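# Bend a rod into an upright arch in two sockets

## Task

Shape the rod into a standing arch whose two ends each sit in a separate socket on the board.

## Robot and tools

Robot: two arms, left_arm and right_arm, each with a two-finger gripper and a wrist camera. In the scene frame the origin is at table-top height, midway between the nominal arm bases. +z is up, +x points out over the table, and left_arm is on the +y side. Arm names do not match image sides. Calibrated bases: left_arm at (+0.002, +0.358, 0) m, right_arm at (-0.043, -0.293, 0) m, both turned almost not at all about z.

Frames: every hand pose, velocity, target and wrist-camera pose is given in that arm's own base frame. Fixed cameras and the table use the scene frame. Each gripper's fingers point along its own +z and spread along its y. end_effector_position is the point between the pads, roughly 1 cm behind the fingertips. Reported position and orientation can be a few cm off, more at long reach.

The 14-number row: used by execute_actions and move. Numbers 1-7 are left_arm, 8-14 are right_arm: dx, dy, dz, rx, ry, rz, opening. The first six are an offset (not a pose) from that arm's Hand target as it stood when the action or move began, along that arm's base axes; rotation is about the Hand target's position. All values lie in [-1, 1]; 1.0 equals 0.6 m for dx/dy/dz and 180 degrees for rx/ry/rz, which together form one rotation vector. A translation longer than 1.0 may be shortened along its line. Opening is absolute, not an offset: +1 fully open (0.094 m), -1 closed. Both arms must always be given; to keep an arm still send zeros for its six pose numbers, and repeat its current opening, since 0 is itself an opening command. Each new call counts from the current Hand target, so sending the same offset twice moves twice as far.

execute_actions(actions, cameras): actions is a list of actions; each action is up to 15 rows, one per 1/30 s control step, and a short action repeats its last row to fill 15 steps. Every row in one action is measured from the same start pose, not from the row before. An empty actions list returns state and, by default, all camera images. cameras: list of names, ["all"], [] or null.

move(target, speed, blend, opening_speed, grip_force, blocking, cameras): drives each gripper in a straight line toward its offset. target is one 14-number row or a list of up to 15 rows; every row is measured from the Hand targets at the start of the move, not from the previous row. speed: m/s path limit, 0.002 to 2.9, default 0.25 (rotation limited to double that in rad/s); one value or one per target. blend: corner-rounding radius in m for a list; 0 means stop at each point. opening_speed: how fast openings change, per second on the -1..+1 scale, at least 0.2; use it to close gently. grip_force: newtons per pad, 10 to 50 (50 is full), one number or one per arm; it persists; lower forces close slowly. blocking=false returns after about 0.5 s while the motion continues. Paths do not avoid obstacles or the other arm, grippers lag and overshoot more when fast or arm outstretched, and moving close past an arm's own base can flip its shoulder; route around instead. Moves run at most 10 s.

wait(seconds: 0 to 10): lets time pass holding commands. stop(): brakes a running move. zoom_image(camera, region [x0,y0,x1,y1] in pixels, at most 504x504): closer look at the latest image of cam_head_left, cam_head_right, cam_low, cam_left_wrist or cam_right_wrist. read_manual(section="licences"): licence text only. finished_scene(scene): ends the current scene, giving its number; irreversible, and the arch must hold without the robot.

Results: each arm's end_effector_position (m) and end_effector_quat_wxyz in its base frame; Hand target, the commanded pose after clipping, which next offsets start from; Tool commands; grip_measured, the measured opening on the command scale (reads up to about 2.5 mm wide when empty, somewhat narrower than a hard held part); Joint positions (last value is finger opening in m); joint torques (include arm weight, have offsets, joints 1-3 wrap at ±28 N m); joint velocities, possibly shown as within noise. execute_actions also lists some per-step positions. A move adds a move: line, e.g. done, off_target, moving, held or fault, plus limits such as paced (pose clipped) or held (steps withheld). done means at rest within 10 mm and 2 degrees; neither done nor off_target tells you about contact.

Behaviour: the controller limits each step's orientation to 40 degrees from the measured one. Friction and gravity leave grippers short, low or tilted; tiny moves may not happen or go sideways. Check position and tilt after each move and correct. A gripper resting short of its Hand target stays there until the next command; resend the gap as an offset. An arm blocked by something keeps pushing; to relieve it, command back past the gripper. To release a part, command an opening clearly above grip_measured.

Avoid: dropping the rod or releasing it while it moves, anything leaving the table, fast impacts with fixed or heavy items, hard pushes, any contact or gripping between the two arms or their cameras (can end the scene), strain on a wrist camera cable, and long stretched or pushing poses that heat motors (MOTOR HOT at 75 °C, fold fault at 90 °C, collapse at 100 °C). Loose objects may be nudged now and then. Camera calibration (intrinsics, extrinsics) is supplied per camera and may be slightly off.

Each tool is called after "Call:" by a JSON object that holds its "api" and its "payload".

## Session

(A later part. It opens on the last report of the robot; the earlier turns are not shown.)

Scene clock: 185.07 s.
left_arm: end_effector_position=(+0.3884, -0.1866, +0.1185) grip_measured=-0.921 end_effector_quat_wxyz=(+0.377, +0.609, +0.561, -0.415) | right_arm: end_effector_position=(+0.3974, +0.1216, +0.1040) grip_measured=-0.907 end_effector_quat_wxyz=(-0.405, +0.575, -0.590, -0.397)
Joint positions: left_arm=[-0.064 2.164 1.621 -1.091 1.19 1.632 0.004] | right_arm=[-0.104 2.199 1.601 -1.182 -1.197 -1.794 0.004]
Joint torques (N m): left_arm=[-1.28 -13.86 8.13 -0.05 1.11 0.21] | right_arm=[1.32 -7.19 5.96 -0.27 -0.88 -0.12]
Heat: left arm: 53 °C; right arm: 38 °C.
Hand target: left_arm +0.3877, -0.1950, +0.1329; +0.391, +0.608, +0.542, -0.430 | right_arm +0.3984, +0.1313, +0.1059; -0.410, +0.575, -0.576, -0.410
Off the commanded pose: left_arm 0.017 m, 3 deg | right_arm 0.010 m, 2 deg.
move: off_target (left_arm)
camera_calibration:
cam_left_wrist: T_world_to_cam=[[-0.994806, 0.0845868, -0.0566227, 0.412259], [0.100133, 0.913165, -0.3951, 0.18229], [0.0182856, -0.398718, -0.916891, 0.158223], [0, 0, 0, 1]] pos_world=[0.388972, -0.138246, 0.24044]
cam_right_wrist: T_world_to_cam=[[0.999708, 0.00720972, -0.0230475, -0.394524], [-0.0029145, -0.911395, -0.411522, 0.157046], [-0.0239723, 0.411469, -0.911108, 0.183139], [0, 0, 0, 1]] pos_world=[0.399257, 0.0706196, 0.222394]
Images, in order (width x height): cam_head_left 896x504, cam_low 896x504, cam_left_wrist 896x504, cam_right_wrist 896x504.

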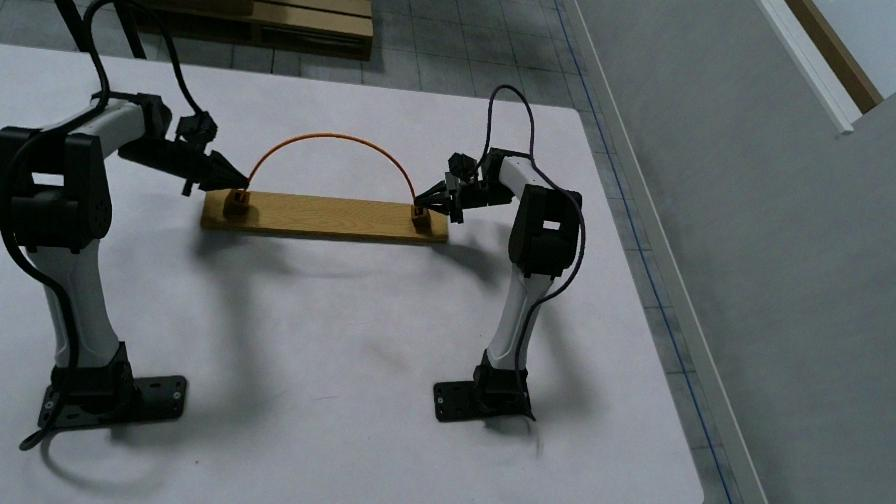

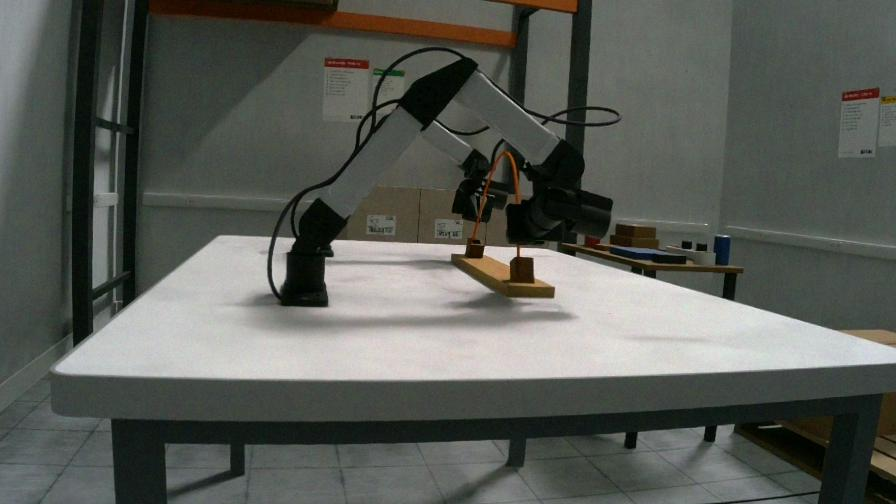

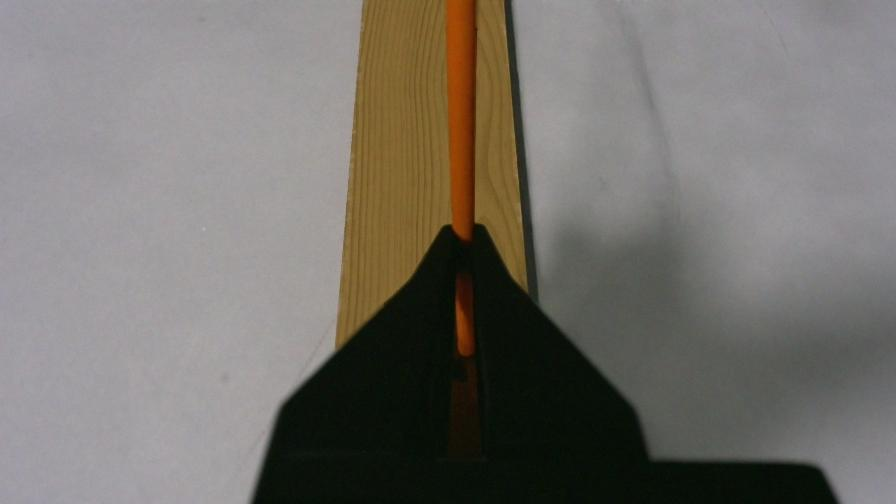

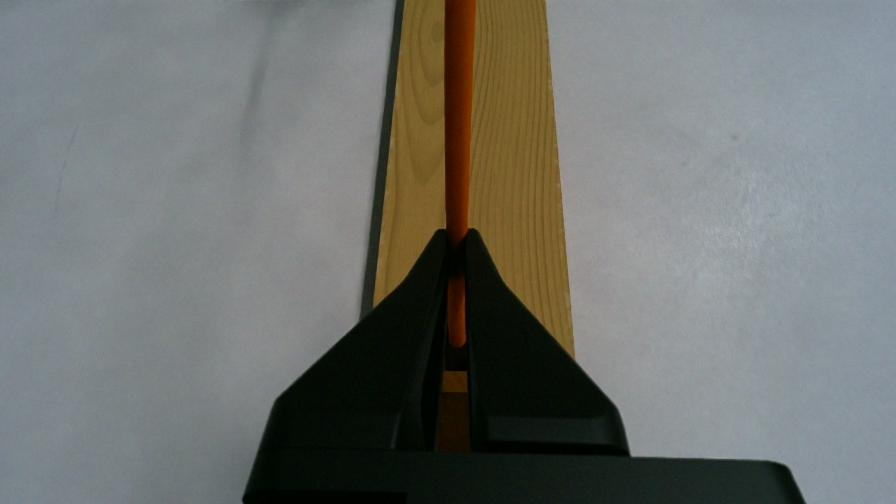

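Call:
{"api": "move", "payload": {"target": [0.02,0,0.0,0,0,0,-1,0.0125,0,0.004,0,0,0,-1], "speed": 0.04, "cameras": ["cam_low","cam_left_wrist","cam_right_wrist","cam_head_left"]}}

Call:
{"api": "zoom_image", "payload": {"camera": "cam_low", "region": [450, 210, 570, 310]}}

Call:
{"api": "zoom_image", "payload": {"camera": "cam_head_left", "region": [190, 150, 470, 260]}}

Scene clock: 191.70 s.
left_arm: end_effector_position=(+0.4003, -0.1873, +0.1247) grip_measured=-0.921 end_effector_quat_wxyz=(+0.381, +0.613, +0.558, -0.410) | right_arm: end_effector_position=(+0.4036, +0.1209, +0.1051) grip_measured=-0.907 end_effector_quat_wxyz=(-0.404, +0.575, -0.590, -0.398)
Joint positions: left_arm=[-0.064 2.195 1.697 -1.122 1.188 1.635 0.004] | right_arm=[-0.104 2.223 1.644 -1.206 -1.197 -1.794 0.004]
Joint torques (N m): left_arm=[-1.1 -12.68 8.18 -0.03 1.13 0.24] | right_arm=[1.44 -7.36 6.45 -0.28 -0.89 -0.1]
Heat: left arm: 53 °C; right arm: 38 °C.
Hand target: left_arm +0.3998, -0.1950, +0.1329; +0.391, +0.608, +0.542, -0.430 | right_arm +0.4059, +0.1314, +0.1084; -0.411, +0.575, -0.576, -0.410
Off the commanded pose: left_arm 0.011 m, 3 deg | right_arm 0.011 m, 2 deg.
move: off_target (left_arm, right_arm)
camera_calibration:
cam_left_wrist: T_world_to_cam=[[-0.993543, 0.0857163, -0.074331, 0.426492], [0.108179, 0.913191, -0.392912, 0.180638], [0.0341994, -0.398416, -0.916567, 0.157045], [0, 0, 0, 1]] pos_world=[0.398826, -0.138945, 0.246619]
cam_right_wrist: T_world_to_cam=[[0.999642, 0.00734339, -0.0257397, -0.400365], [-0.00389853, -0.911432, -0.411431, 0.157394], [-0.0264813, 0.411384, -0.911077, 0.185654], [0, 0, 0, 1]] pos_world=[0.405752, 0.0700192, 0.223597]
Images, in order (width x height): cam_head_left 896x504, cam_low 896x504, cam_left_wrist 896x504, cam_right_wrist 896x504.

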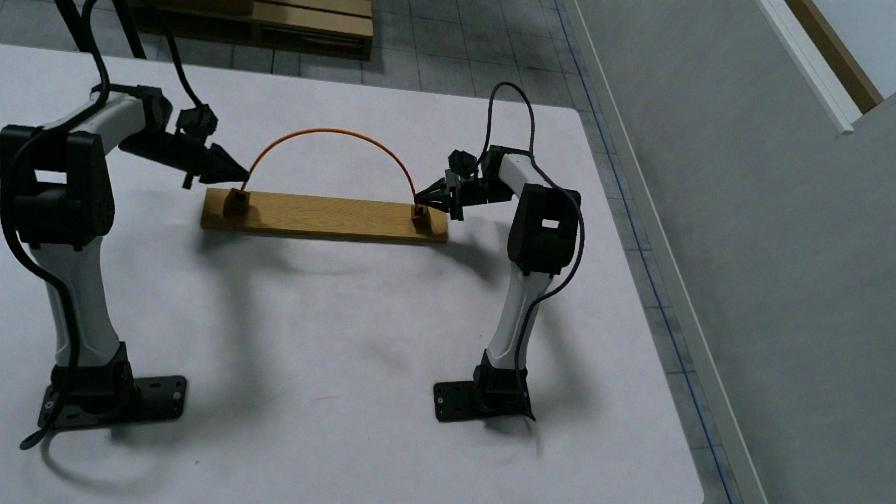

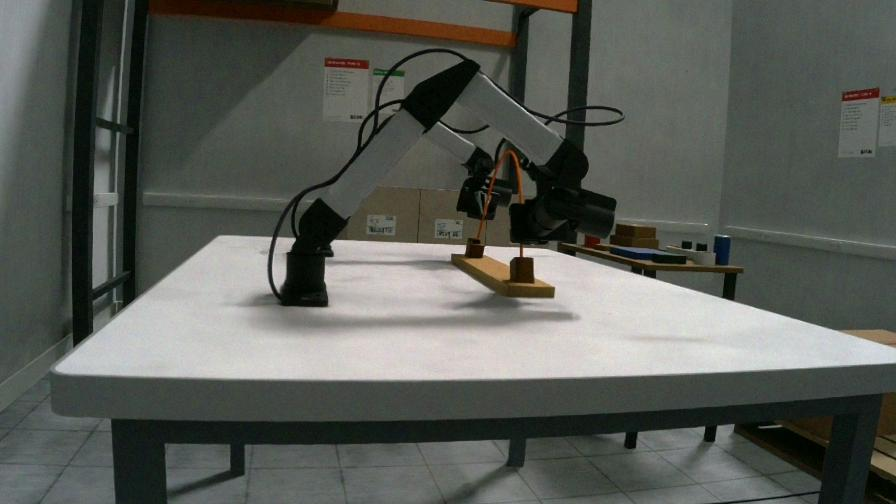

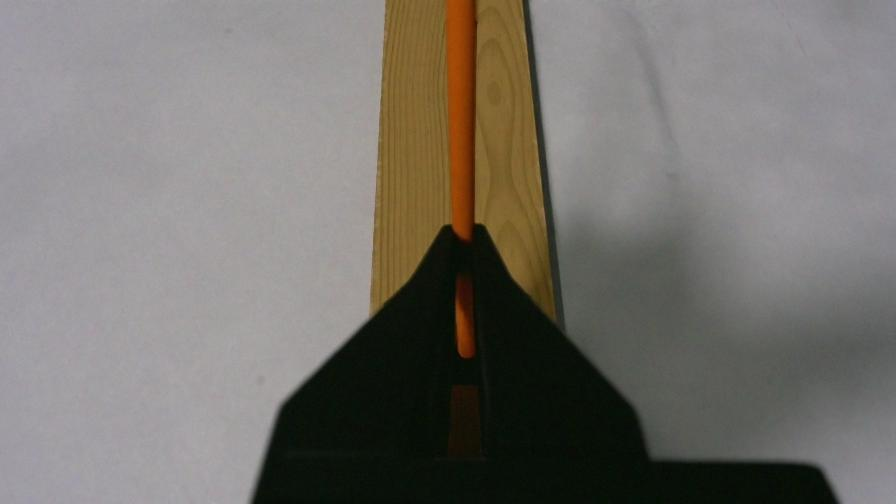

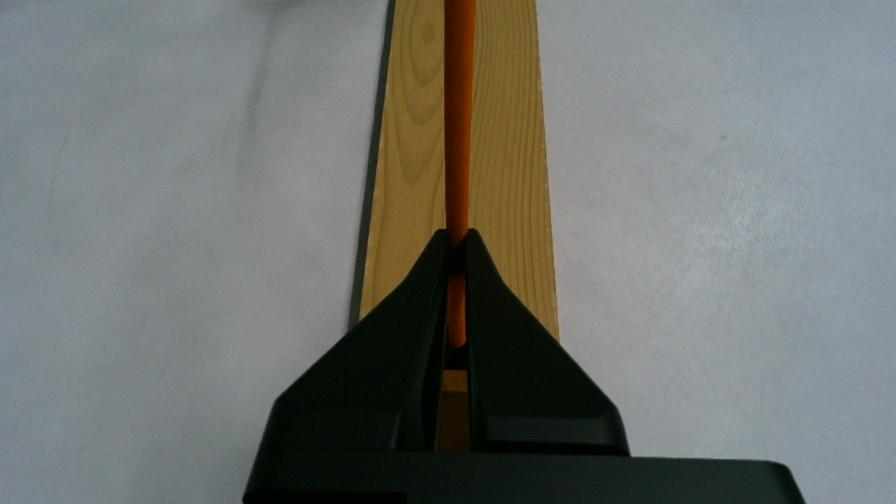

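Scaled by 4.200 from the camera's 896x504 image, which has a finer 1280x720 frame.

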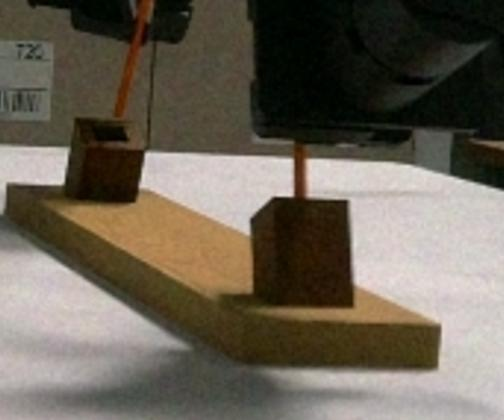

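Scaled by 1.800 from the camera's 896x504 image, which has a finer 1280x720 frame.

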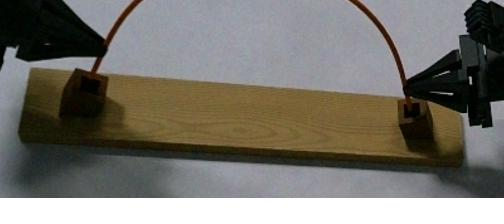

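Call:
{"api": "move", "payload": {"target": [-0.003,0.004,-0.036,0,0,0,-1,0.0,-0.005,-0.016,0,0,0,-1], "speed": 0.04, "cameras": ["cam_low","cam_left_wrist","cam_right_wrist","cam_head_left"]}}

Call:
{"api": "zoom_image", "payload": {"camera": "cam_low", "region": [450, 210, 570, 310]}}

Call:
{"api": "zoom_image", "payload": {"camera": "cam_head_left", "region": [190, 150, 470, 260]}}

Scene clock: 195.17 s.
left_arm: end_effector_position=(+0.4005, -0.1843, +0.1105) grip_measured=-0.921 end_effector_quat_wxyz=(+0.379, +0.612, +0.557, -0.413) | right_arm: end_effector_position=(+0.4038, +0.1187, +0.0966) grip_measured=-0.907 end_effector_quat_wxyz=(-0.402, +0.575, -0.590, -0.399)
Joint positions: left_arm=[-0.056 2.226 1.688 -1.117 1.188 1.665 0.004] | right_arm=[-0.109 2.244 1.644 -1.206 -1.194 -1.813 0.004]
Joint torques (N m): left_arm=[-1.21 -12.93 5.37 0.3 1.11 0.24] | right_arm=[1.24 -7.47 5.93 -0.25 -0.89 -0.11]
Heat: left arm: 53 °C; right arm: 38 °C.
Hand target: left_arm +0.3981, -0.1924, +0.1113; +0.391, +0.607, +0.542, -0.429 | right_arm +0.4059, +0.1283, +0.0987; -0.411, +0.575, -0.576, -0.410
Off the commanded pose: left_arm 0.009 m, 3 deg | right_arm 0.010 m, 2 deg.
move: off_target (left_arm)
camera_calibration:
cam_left_wrist: T_world_to_cam=[[-0.993671, 0.08974, -0.0675616, 0.425412], [0.109206, 0.912615, -0.393964, 0.171941], [0.0263035, -0.398848, -0.91664, 0.14831], [0, 0, 0, 1]] pos_world=[0.400042, -0.13594, 0.232427]
cam_right_wrist: T_world_to_cam=[[0.999495, 0.00980666, -0.0302203, -0.400602], [-0.0034658, -0.911843, -0.410525, 0.151641], [-0.031582, 0.410423, -0.911348, 0.181001], [0, 0, 0, 1]] pos_world=[0.406641, 0.0679148, 0.215101]
Images, in order (width x height): cam_head_left 896x504, cam_low 896x504, cam_left_wrist 896x504, cam_right_wrist 896x504.

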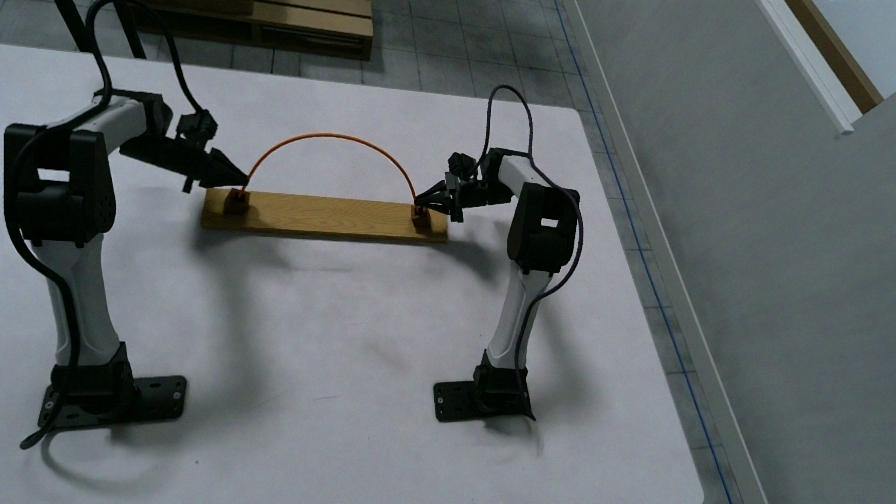

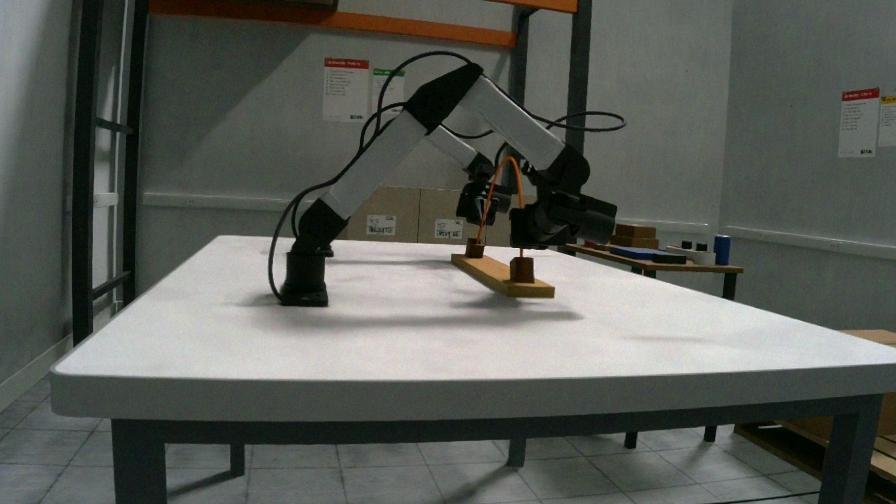

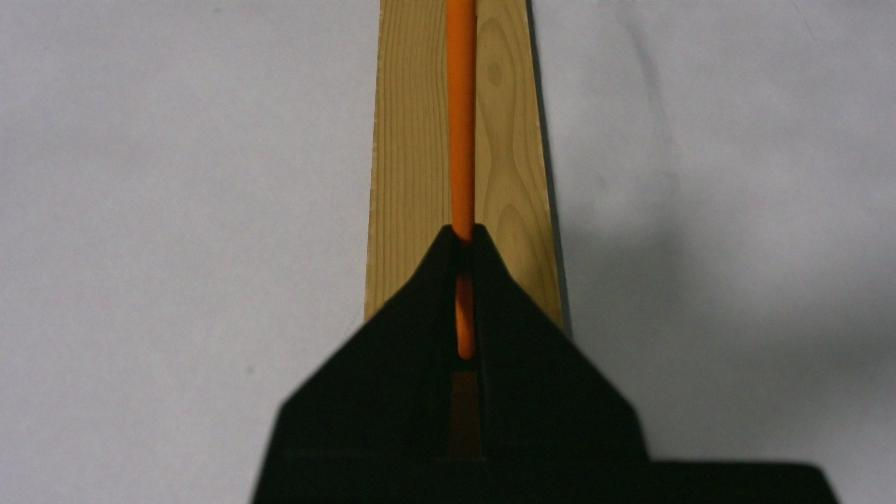

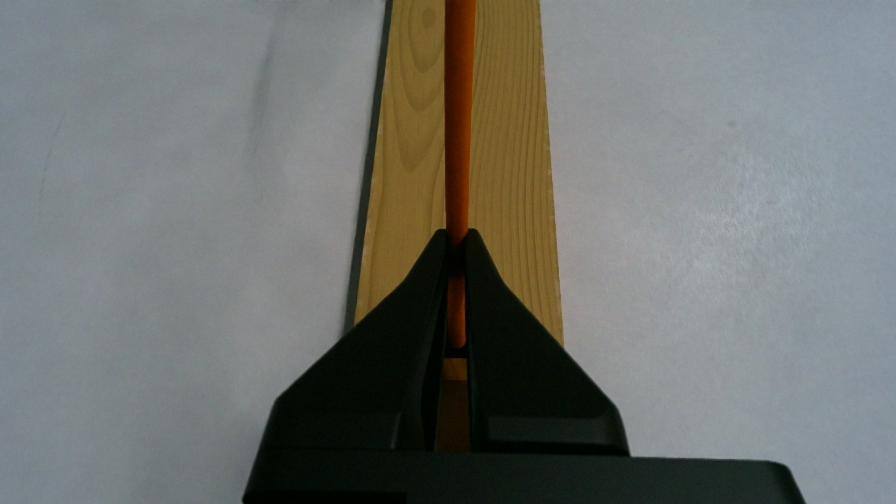

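Scaled by 4.200 from the camera's 896x504 image, which has a finer 1280x720 frame.

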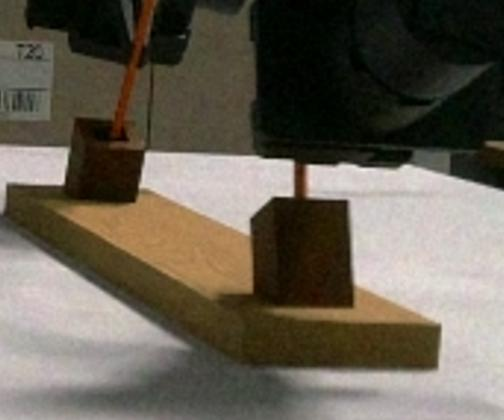

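Scaled by 1.800 from the camera's 896x504 image, which has a finer 1280x720 frame.

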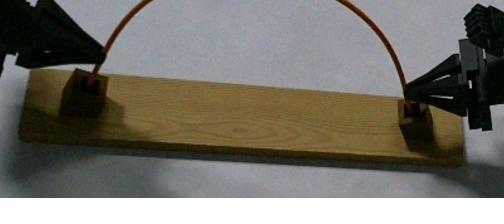

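Call:
{"api": "move", "payload": {"target": [-0.011,0.003,-0.018,0,0,0,-1,0.0,-0.005,-0.014,0,0,0,-1], "speed": 0.04, "cameras": ["cam_low","cam_left_wrist","cam_right_wrist","cam_head_left"]}}

Call:
{"api": "zoom_image", "payload": {"camera": "cam_low", "region": [450, 210, 570, 310]}}

Call:
{"api": "zoom_image", "payload": {"camera": "cam_head_left", "region": [190, 150, 470, 260]}}

Scene clock: 198.40 s.
left_arm: end_effector_position=(+0.3937, -0.1830, +0.0973) grip_measured=-0.921 end_effector_quat_wxyz=(+0.376, +0.612, +0.558, -0.416) | right_arm: end_effector_position=(+0.4040, +0.1160, +0.0889) grip_measured=-0.907 end_effector_quat_wxyz=(-0.401, +0.576, -0.590, -0.399)
Joint positions: left_arm=[-0.054 2.226 1.632 -1.08 1.188 1.678 0.004] | right_arm=[-0.115 2.264 1.644 -1.206 -1.19 -1.835 0.004]
Joint torques (N m): left_arm=[-1.11 -13.49 5.16 0.27 1.12 0.26] | right_arm=[1.2 -7.51 5.56 -0.26 -0.91 -0.1]
Heat: left arm: 53 °C; right arm: 38 °C.
Hand target: left_arm +0.3914, -0.1907, +0.1005; +0.391, +0.608, +0.542, -0.429 | right_arm +0.4059, +0.1254, +0.0903; -0.410, +0.575, -0.576, -0.410
Off the commanded pose: left_arm 0.009 m, 3 deg | right_arm 0.010 m, 2 deg.
move: off_target (left_arm)
camera_calibration:
cam_left_wrist: T_world_to_cam=[[-0.993922, 0.0921837, -0.0601697, 0.417565], [0.108517, 0.912337, -0.394798, 0.166593], [0.018501, -0.398928, -0.916795, 0.139988], [0, 0, 0, 1]] pos_world=[0.394359, -0.134637, 0.219236]
cam_right_wrist: T_world_to_cam=[[0.999508, 0.0121344, -0.0289298, -0.401333], [-0.00076695, -0.912438, -0.409214, 0.144814], [-0.0313623, 0.409035, -0.91198, 0.175278], [0, 0, 0, 1]] pos_world=[0.406743, 0.0653095, 0.207499]
Images, in order (width x height): cam_head_left 896x504, cam_low 896x504, cam_left_wrist 896x504, cam_right_wrist 896x504.

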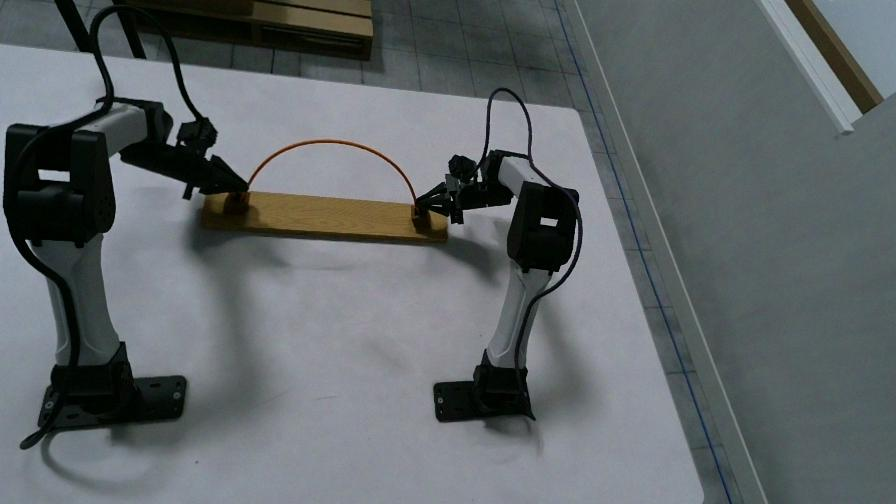

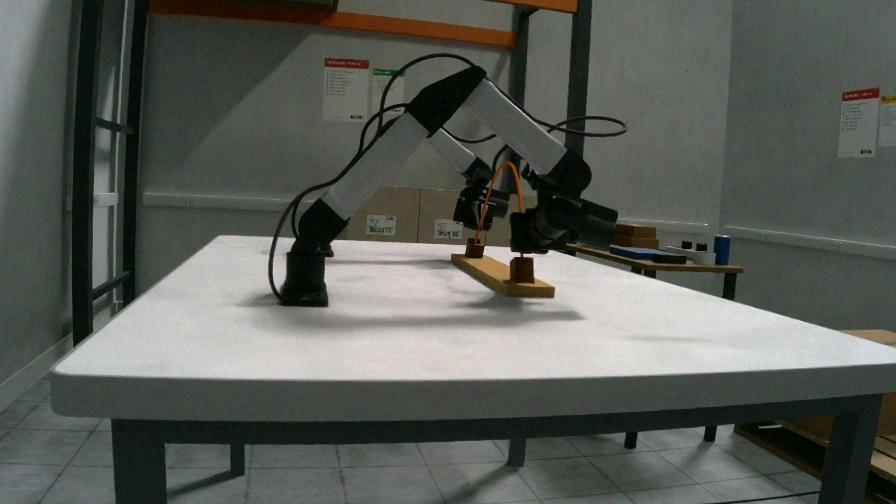

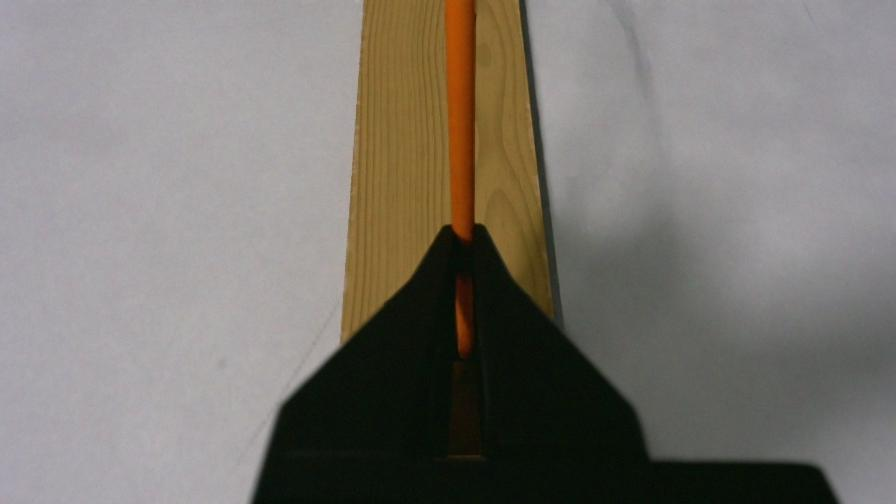

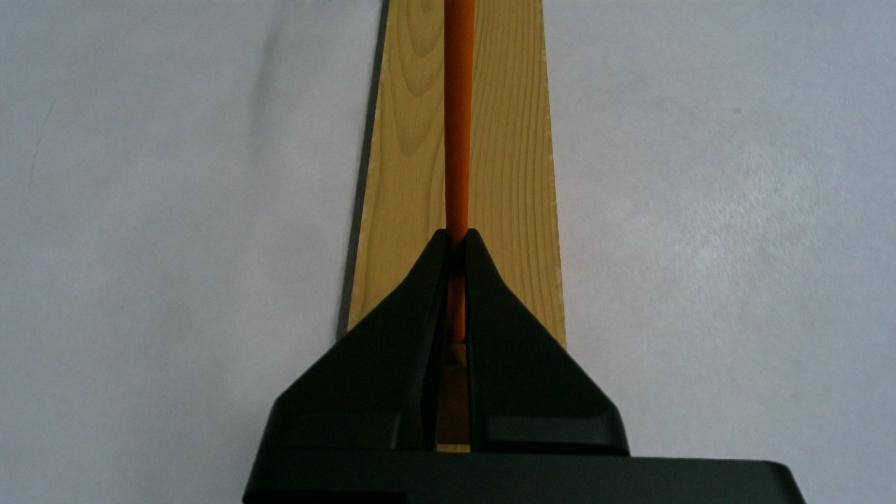

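Scaled by 4.200 from the camera's 896x504 image, which has a finer 1280x720 frame.

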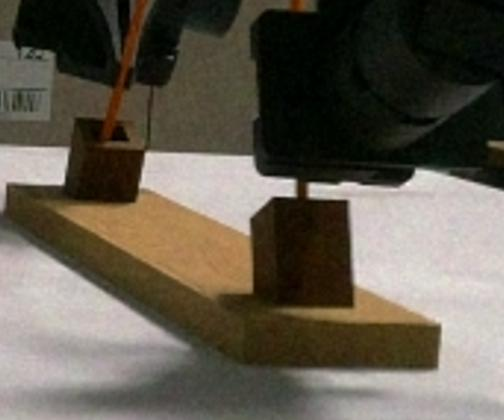

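Scaled by 1.800 from the camera's 896x504 image, which has a finer 1280x720 frame.

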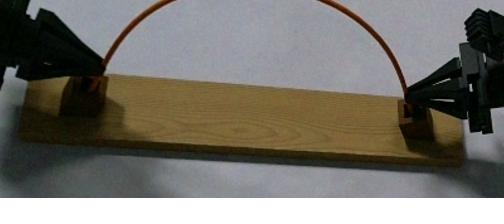

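Call:
{"api": "move", "payload": {"target": [0.005,0.008,-0.02,0,0,0,-1,0.0,-0.005,-0.013,0,0,0,-1], "speed": 0.04, "cameras": ["cam_low","cam_left_wrist","cam_right_wrist","cam_head_left"]}}

Call:
{"api": "zoom_image", "payload": {"camera": "cam_low", "region": [450, 210, 570, 310]}}

Call:
{"api": "zoom_image", "payload": {"camera": "cam_head_left", "region": [190, 150, 470, 260]}}

Scene clock: 201.63 s.
left_arm: end_effector_position=(+0.3957, -0.1783, +0.0862) grip_measured=-0.921 end_effector_quat_wxyz=(+0.378, +0.612, +0.557, -0.415) | right_arm: end_effector_position=(+0.4042, +0.1131, +0.0818) grip_measured=-0.907 end_effector_quat_wxyz=(-0.401, +0.577, -0.589, -0.399)
Joint positions: left_arm=[-0.042 2.254 1.632 -1.077 1.188 1.709 0.004] | right_arm=[-0.122 2.283 1.644 -1.206 -1.188 -1.856 0.004]
Joint torques (N m): left_arm=[-1.09 -12.98 5.74 0.15 1.1 0.25] | right_arm=[1.14 -7.56 5.37 -0.27 -0.9 -0.14]
Heat: left arm: 53 °C; right arm: 38 °C.
Hand target: left_arm +0.3944, -0.1859, +0.0885; +0.391, +0.608, +0.542, -0.430 | right_arm +0.4059, +0.1223, +0.0825; -0.410, +0.575, -0.576, -0.410
Off the commanded pose: left_arm 0.008 m, 3 deg | right_arm 0.009 m, 2 deg.
move: off_target (left_arm)
camera_calibration:
cam_left_wrist: T_world_to_cam=[[-0.993687, 0.0921198, -0.064032, 0.418539], [0.110009, 0.912033, -0.395086, 0.157108], [0.022004, -0.399636, -0.91641, 0.130139], [0, 0, 0, 1]] pos_world=[0.39575, -0.129835, 0.208131]
cam_right_wrist: T_world_to_cam=[[0.999514, 0.0133278, -0.0281658, -0.401938], [0.000633252, -0.912412, -0.409273, 0.138753], [-0.0311535, 0.409056, -0.911977, 0.169776], [0, 0, 0, 1]] pos_world=[0.406945, 0.0625085, 0.200298]
Images, in order (width x height): cam_head_left 896x504, cam_low 896x504, cam_left_wrist 896x504, cam_right_wrist 896x504.

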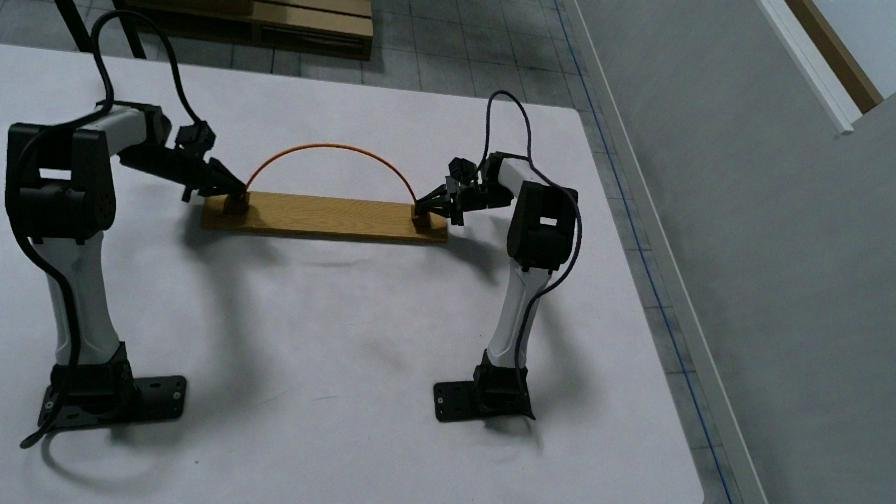

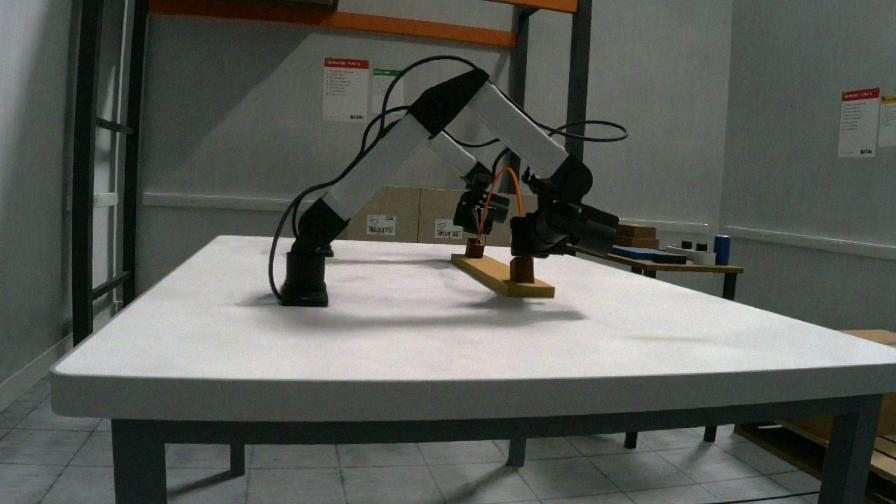

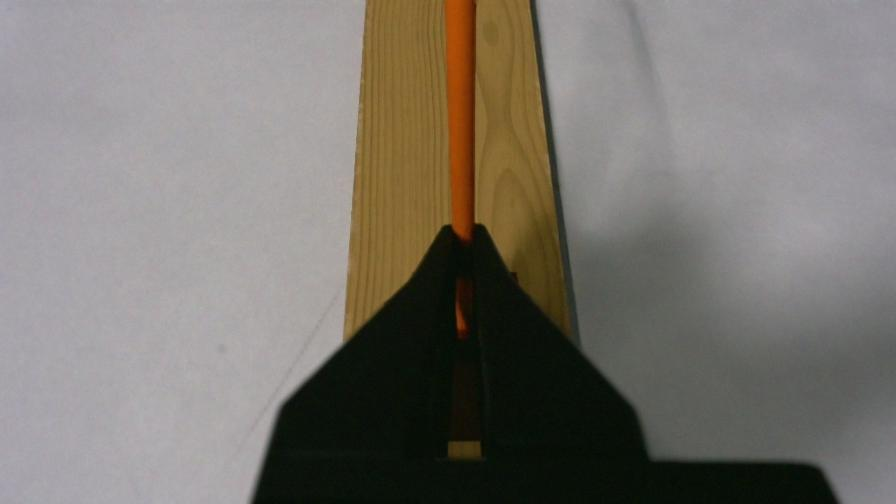

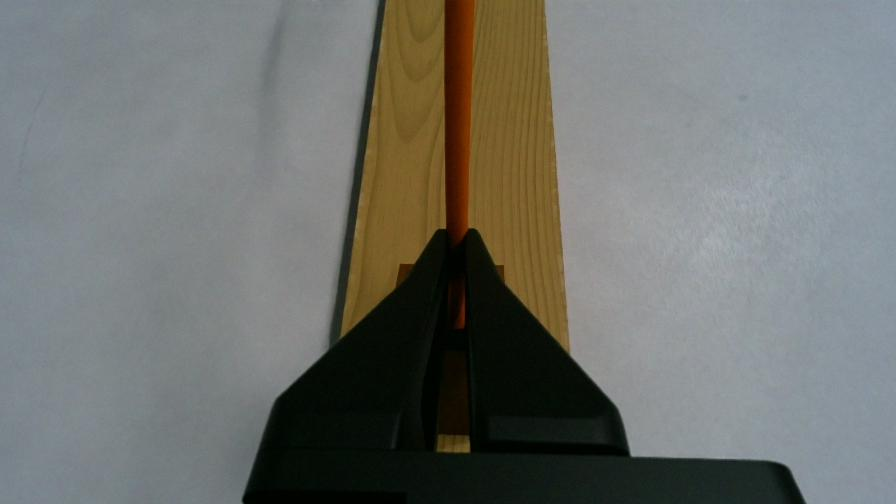

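Scaled by 4.200 from the camera's 896x504 image, which has a finer 1280x720 frame.

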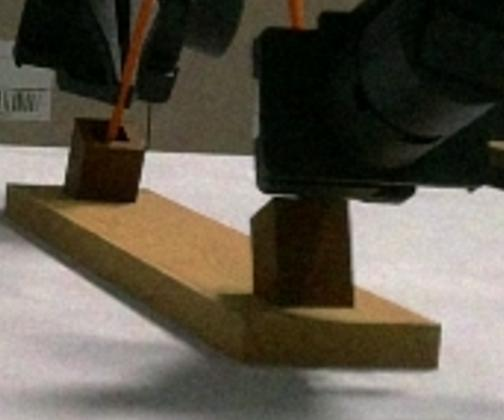

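Scaled by 1.800 from the camera's 896x504 image, which has a finer 1280x720 frame.

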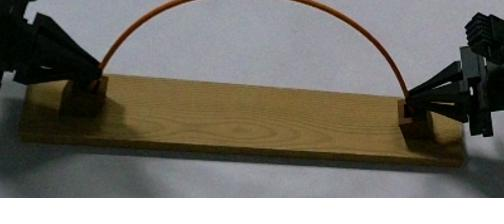

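Call:
{"api": "move", "payload": {"target": [0,0,0,0,0,0,-0.5,0,0,0,0,0,0,-0.5], "speed": 0.04, "opening_speed": 0.25, "cameras": ["all"]}}

Call:
{"api": "zoom_image", "payload": {"camera": "cam_low", "region": [420, 110, 620, 310]}}

Call:
{"api": "zoom_image", "payload": {"camera": "cam_head_left", "region": [190, 120, 470, 260]}}

Scene clock: 208.27 s.
left_arm: end_effector_position=(+0.3953, -0.1819, +0.0905) grip_measured=-0.502 end_effector_quat_wxyz=(+0.385, +0.608, +0.551, -0.423) | right_arm: end_effector_position=(+0.4032, +0.1192, +0.0835) grip_measured=-0.503 end_effector_quat_wxyz=(-0.404, +0.579, -0.582, -0.403)
Joint positions: left_arm=[-0.047 2.254 1.632 -1.077 1.214 1.711 0.023] | right_arm=[-0.109 2.283 1.644 -1.206 -1.199 -1.862 0.023]
Joint torques (N m): left_arm=[-0.69 -12.86 5.82 0.14 0.84 0.26] | right_arm=[0.08 -7.49 5.49 -0.28 -0.8 -0.09]
Heat: left arm: 52 °C; right arm: 39 °C.
Hand target: left_arm +0.3944, -0.1858, +0.0885; +0.391, +0.607, +0.542, -0.429 | right_arm +0.4059, +0.1224, +0.0825; -0.411, +0.575, -0.576, -0.410
Off the commanded pose: left_arm 0.005 m, 1 deg | right_arm 0.004 m, 1 deg.
move: done
camera_calibration:
cam_left_wrist: T_world_to_cam=[[-0.993517, 0.0923038, -0.0663689, 0.418916], [0.111711, 0.901008, -0.419172, 0.161657], [0.0211077, -0.423869, -0.905478, 0.127532], [0, 0, 0, 1]] pos_world=[0.395449, -0.130265, 0.211042]
cam_right_wrist: T_world_to_cam=[[0.99943, 0.0258068, -0.0217594, -0.402975], [0.0143267, -0.907962, -0.418808, 0.139697], [-0.0305648, 0.418258, -0.907814, 0.167169], [0, 0, 0, 1]] pos_world=[0.405854, 0.067319, 0.201496]

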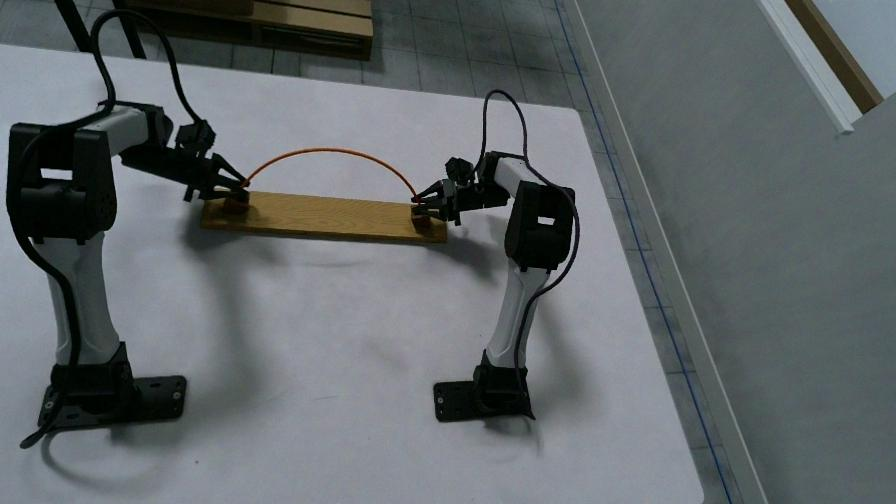

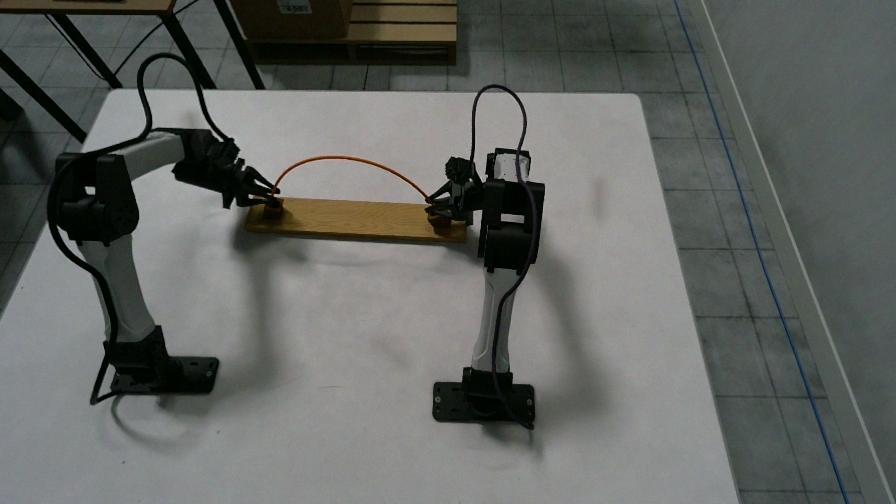

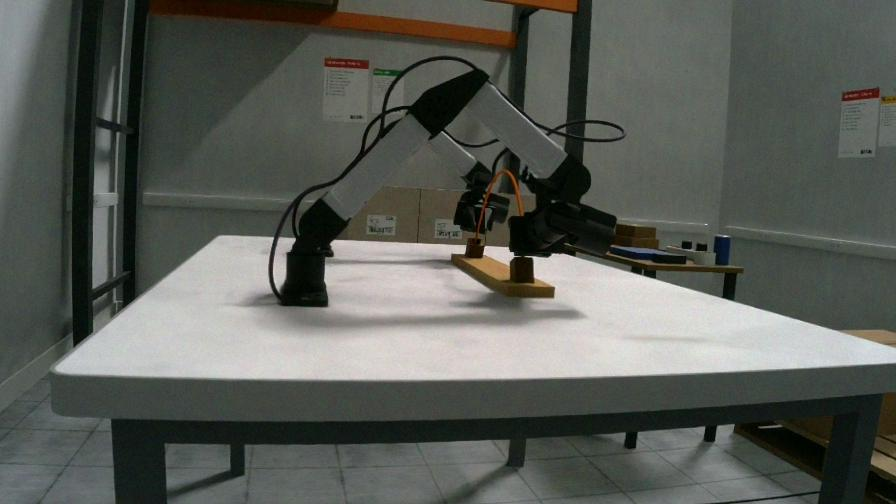

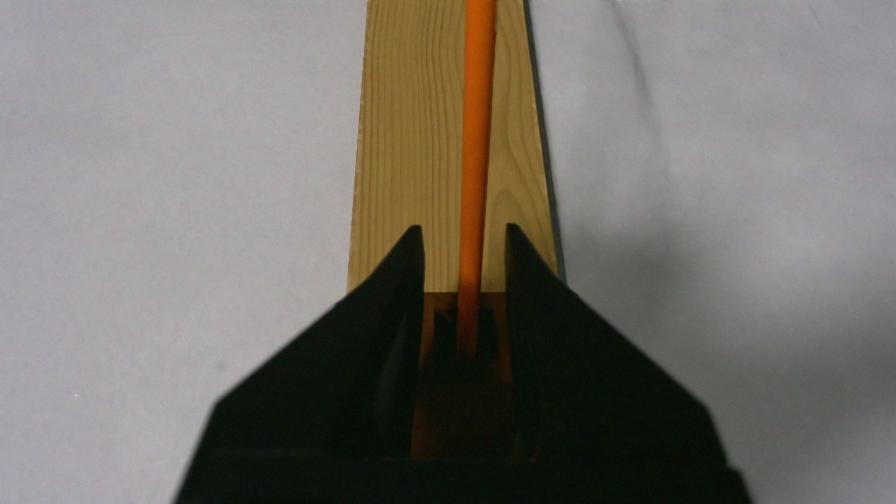

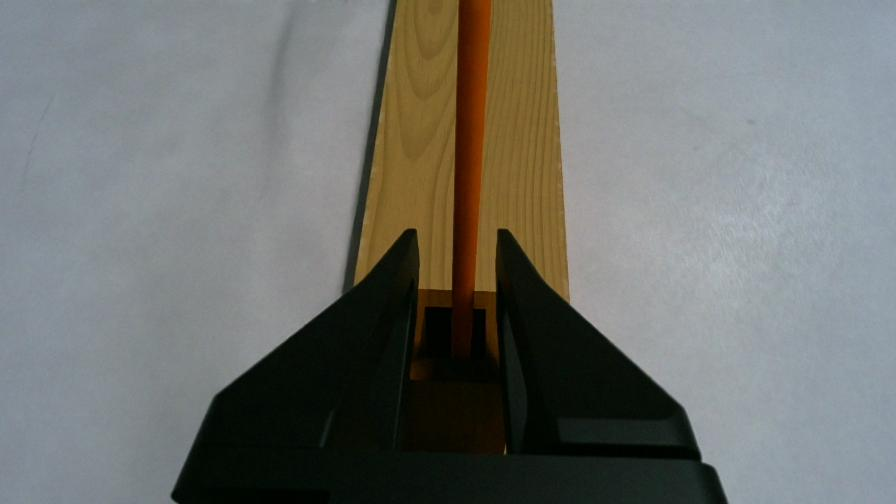

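Scaled by 2.520 from the camera's 896x504 image, which has a finer 1280x720 frame.

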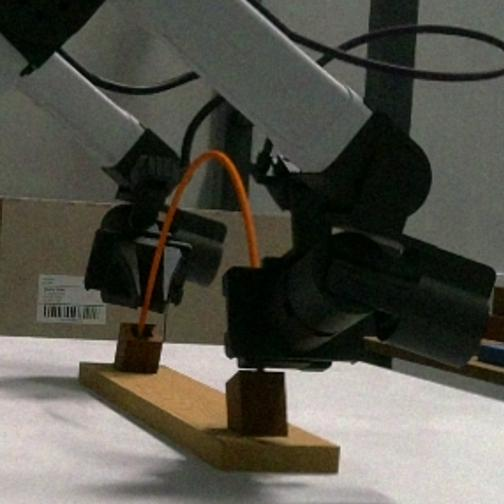

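Scaled by 1.800 from the camera's 896x504 image, which has a finer 1280x720 frame.

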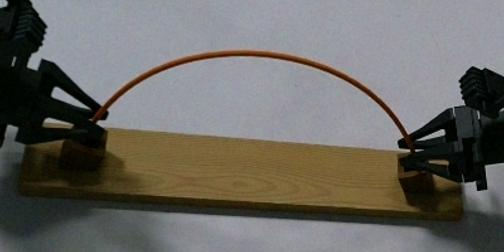

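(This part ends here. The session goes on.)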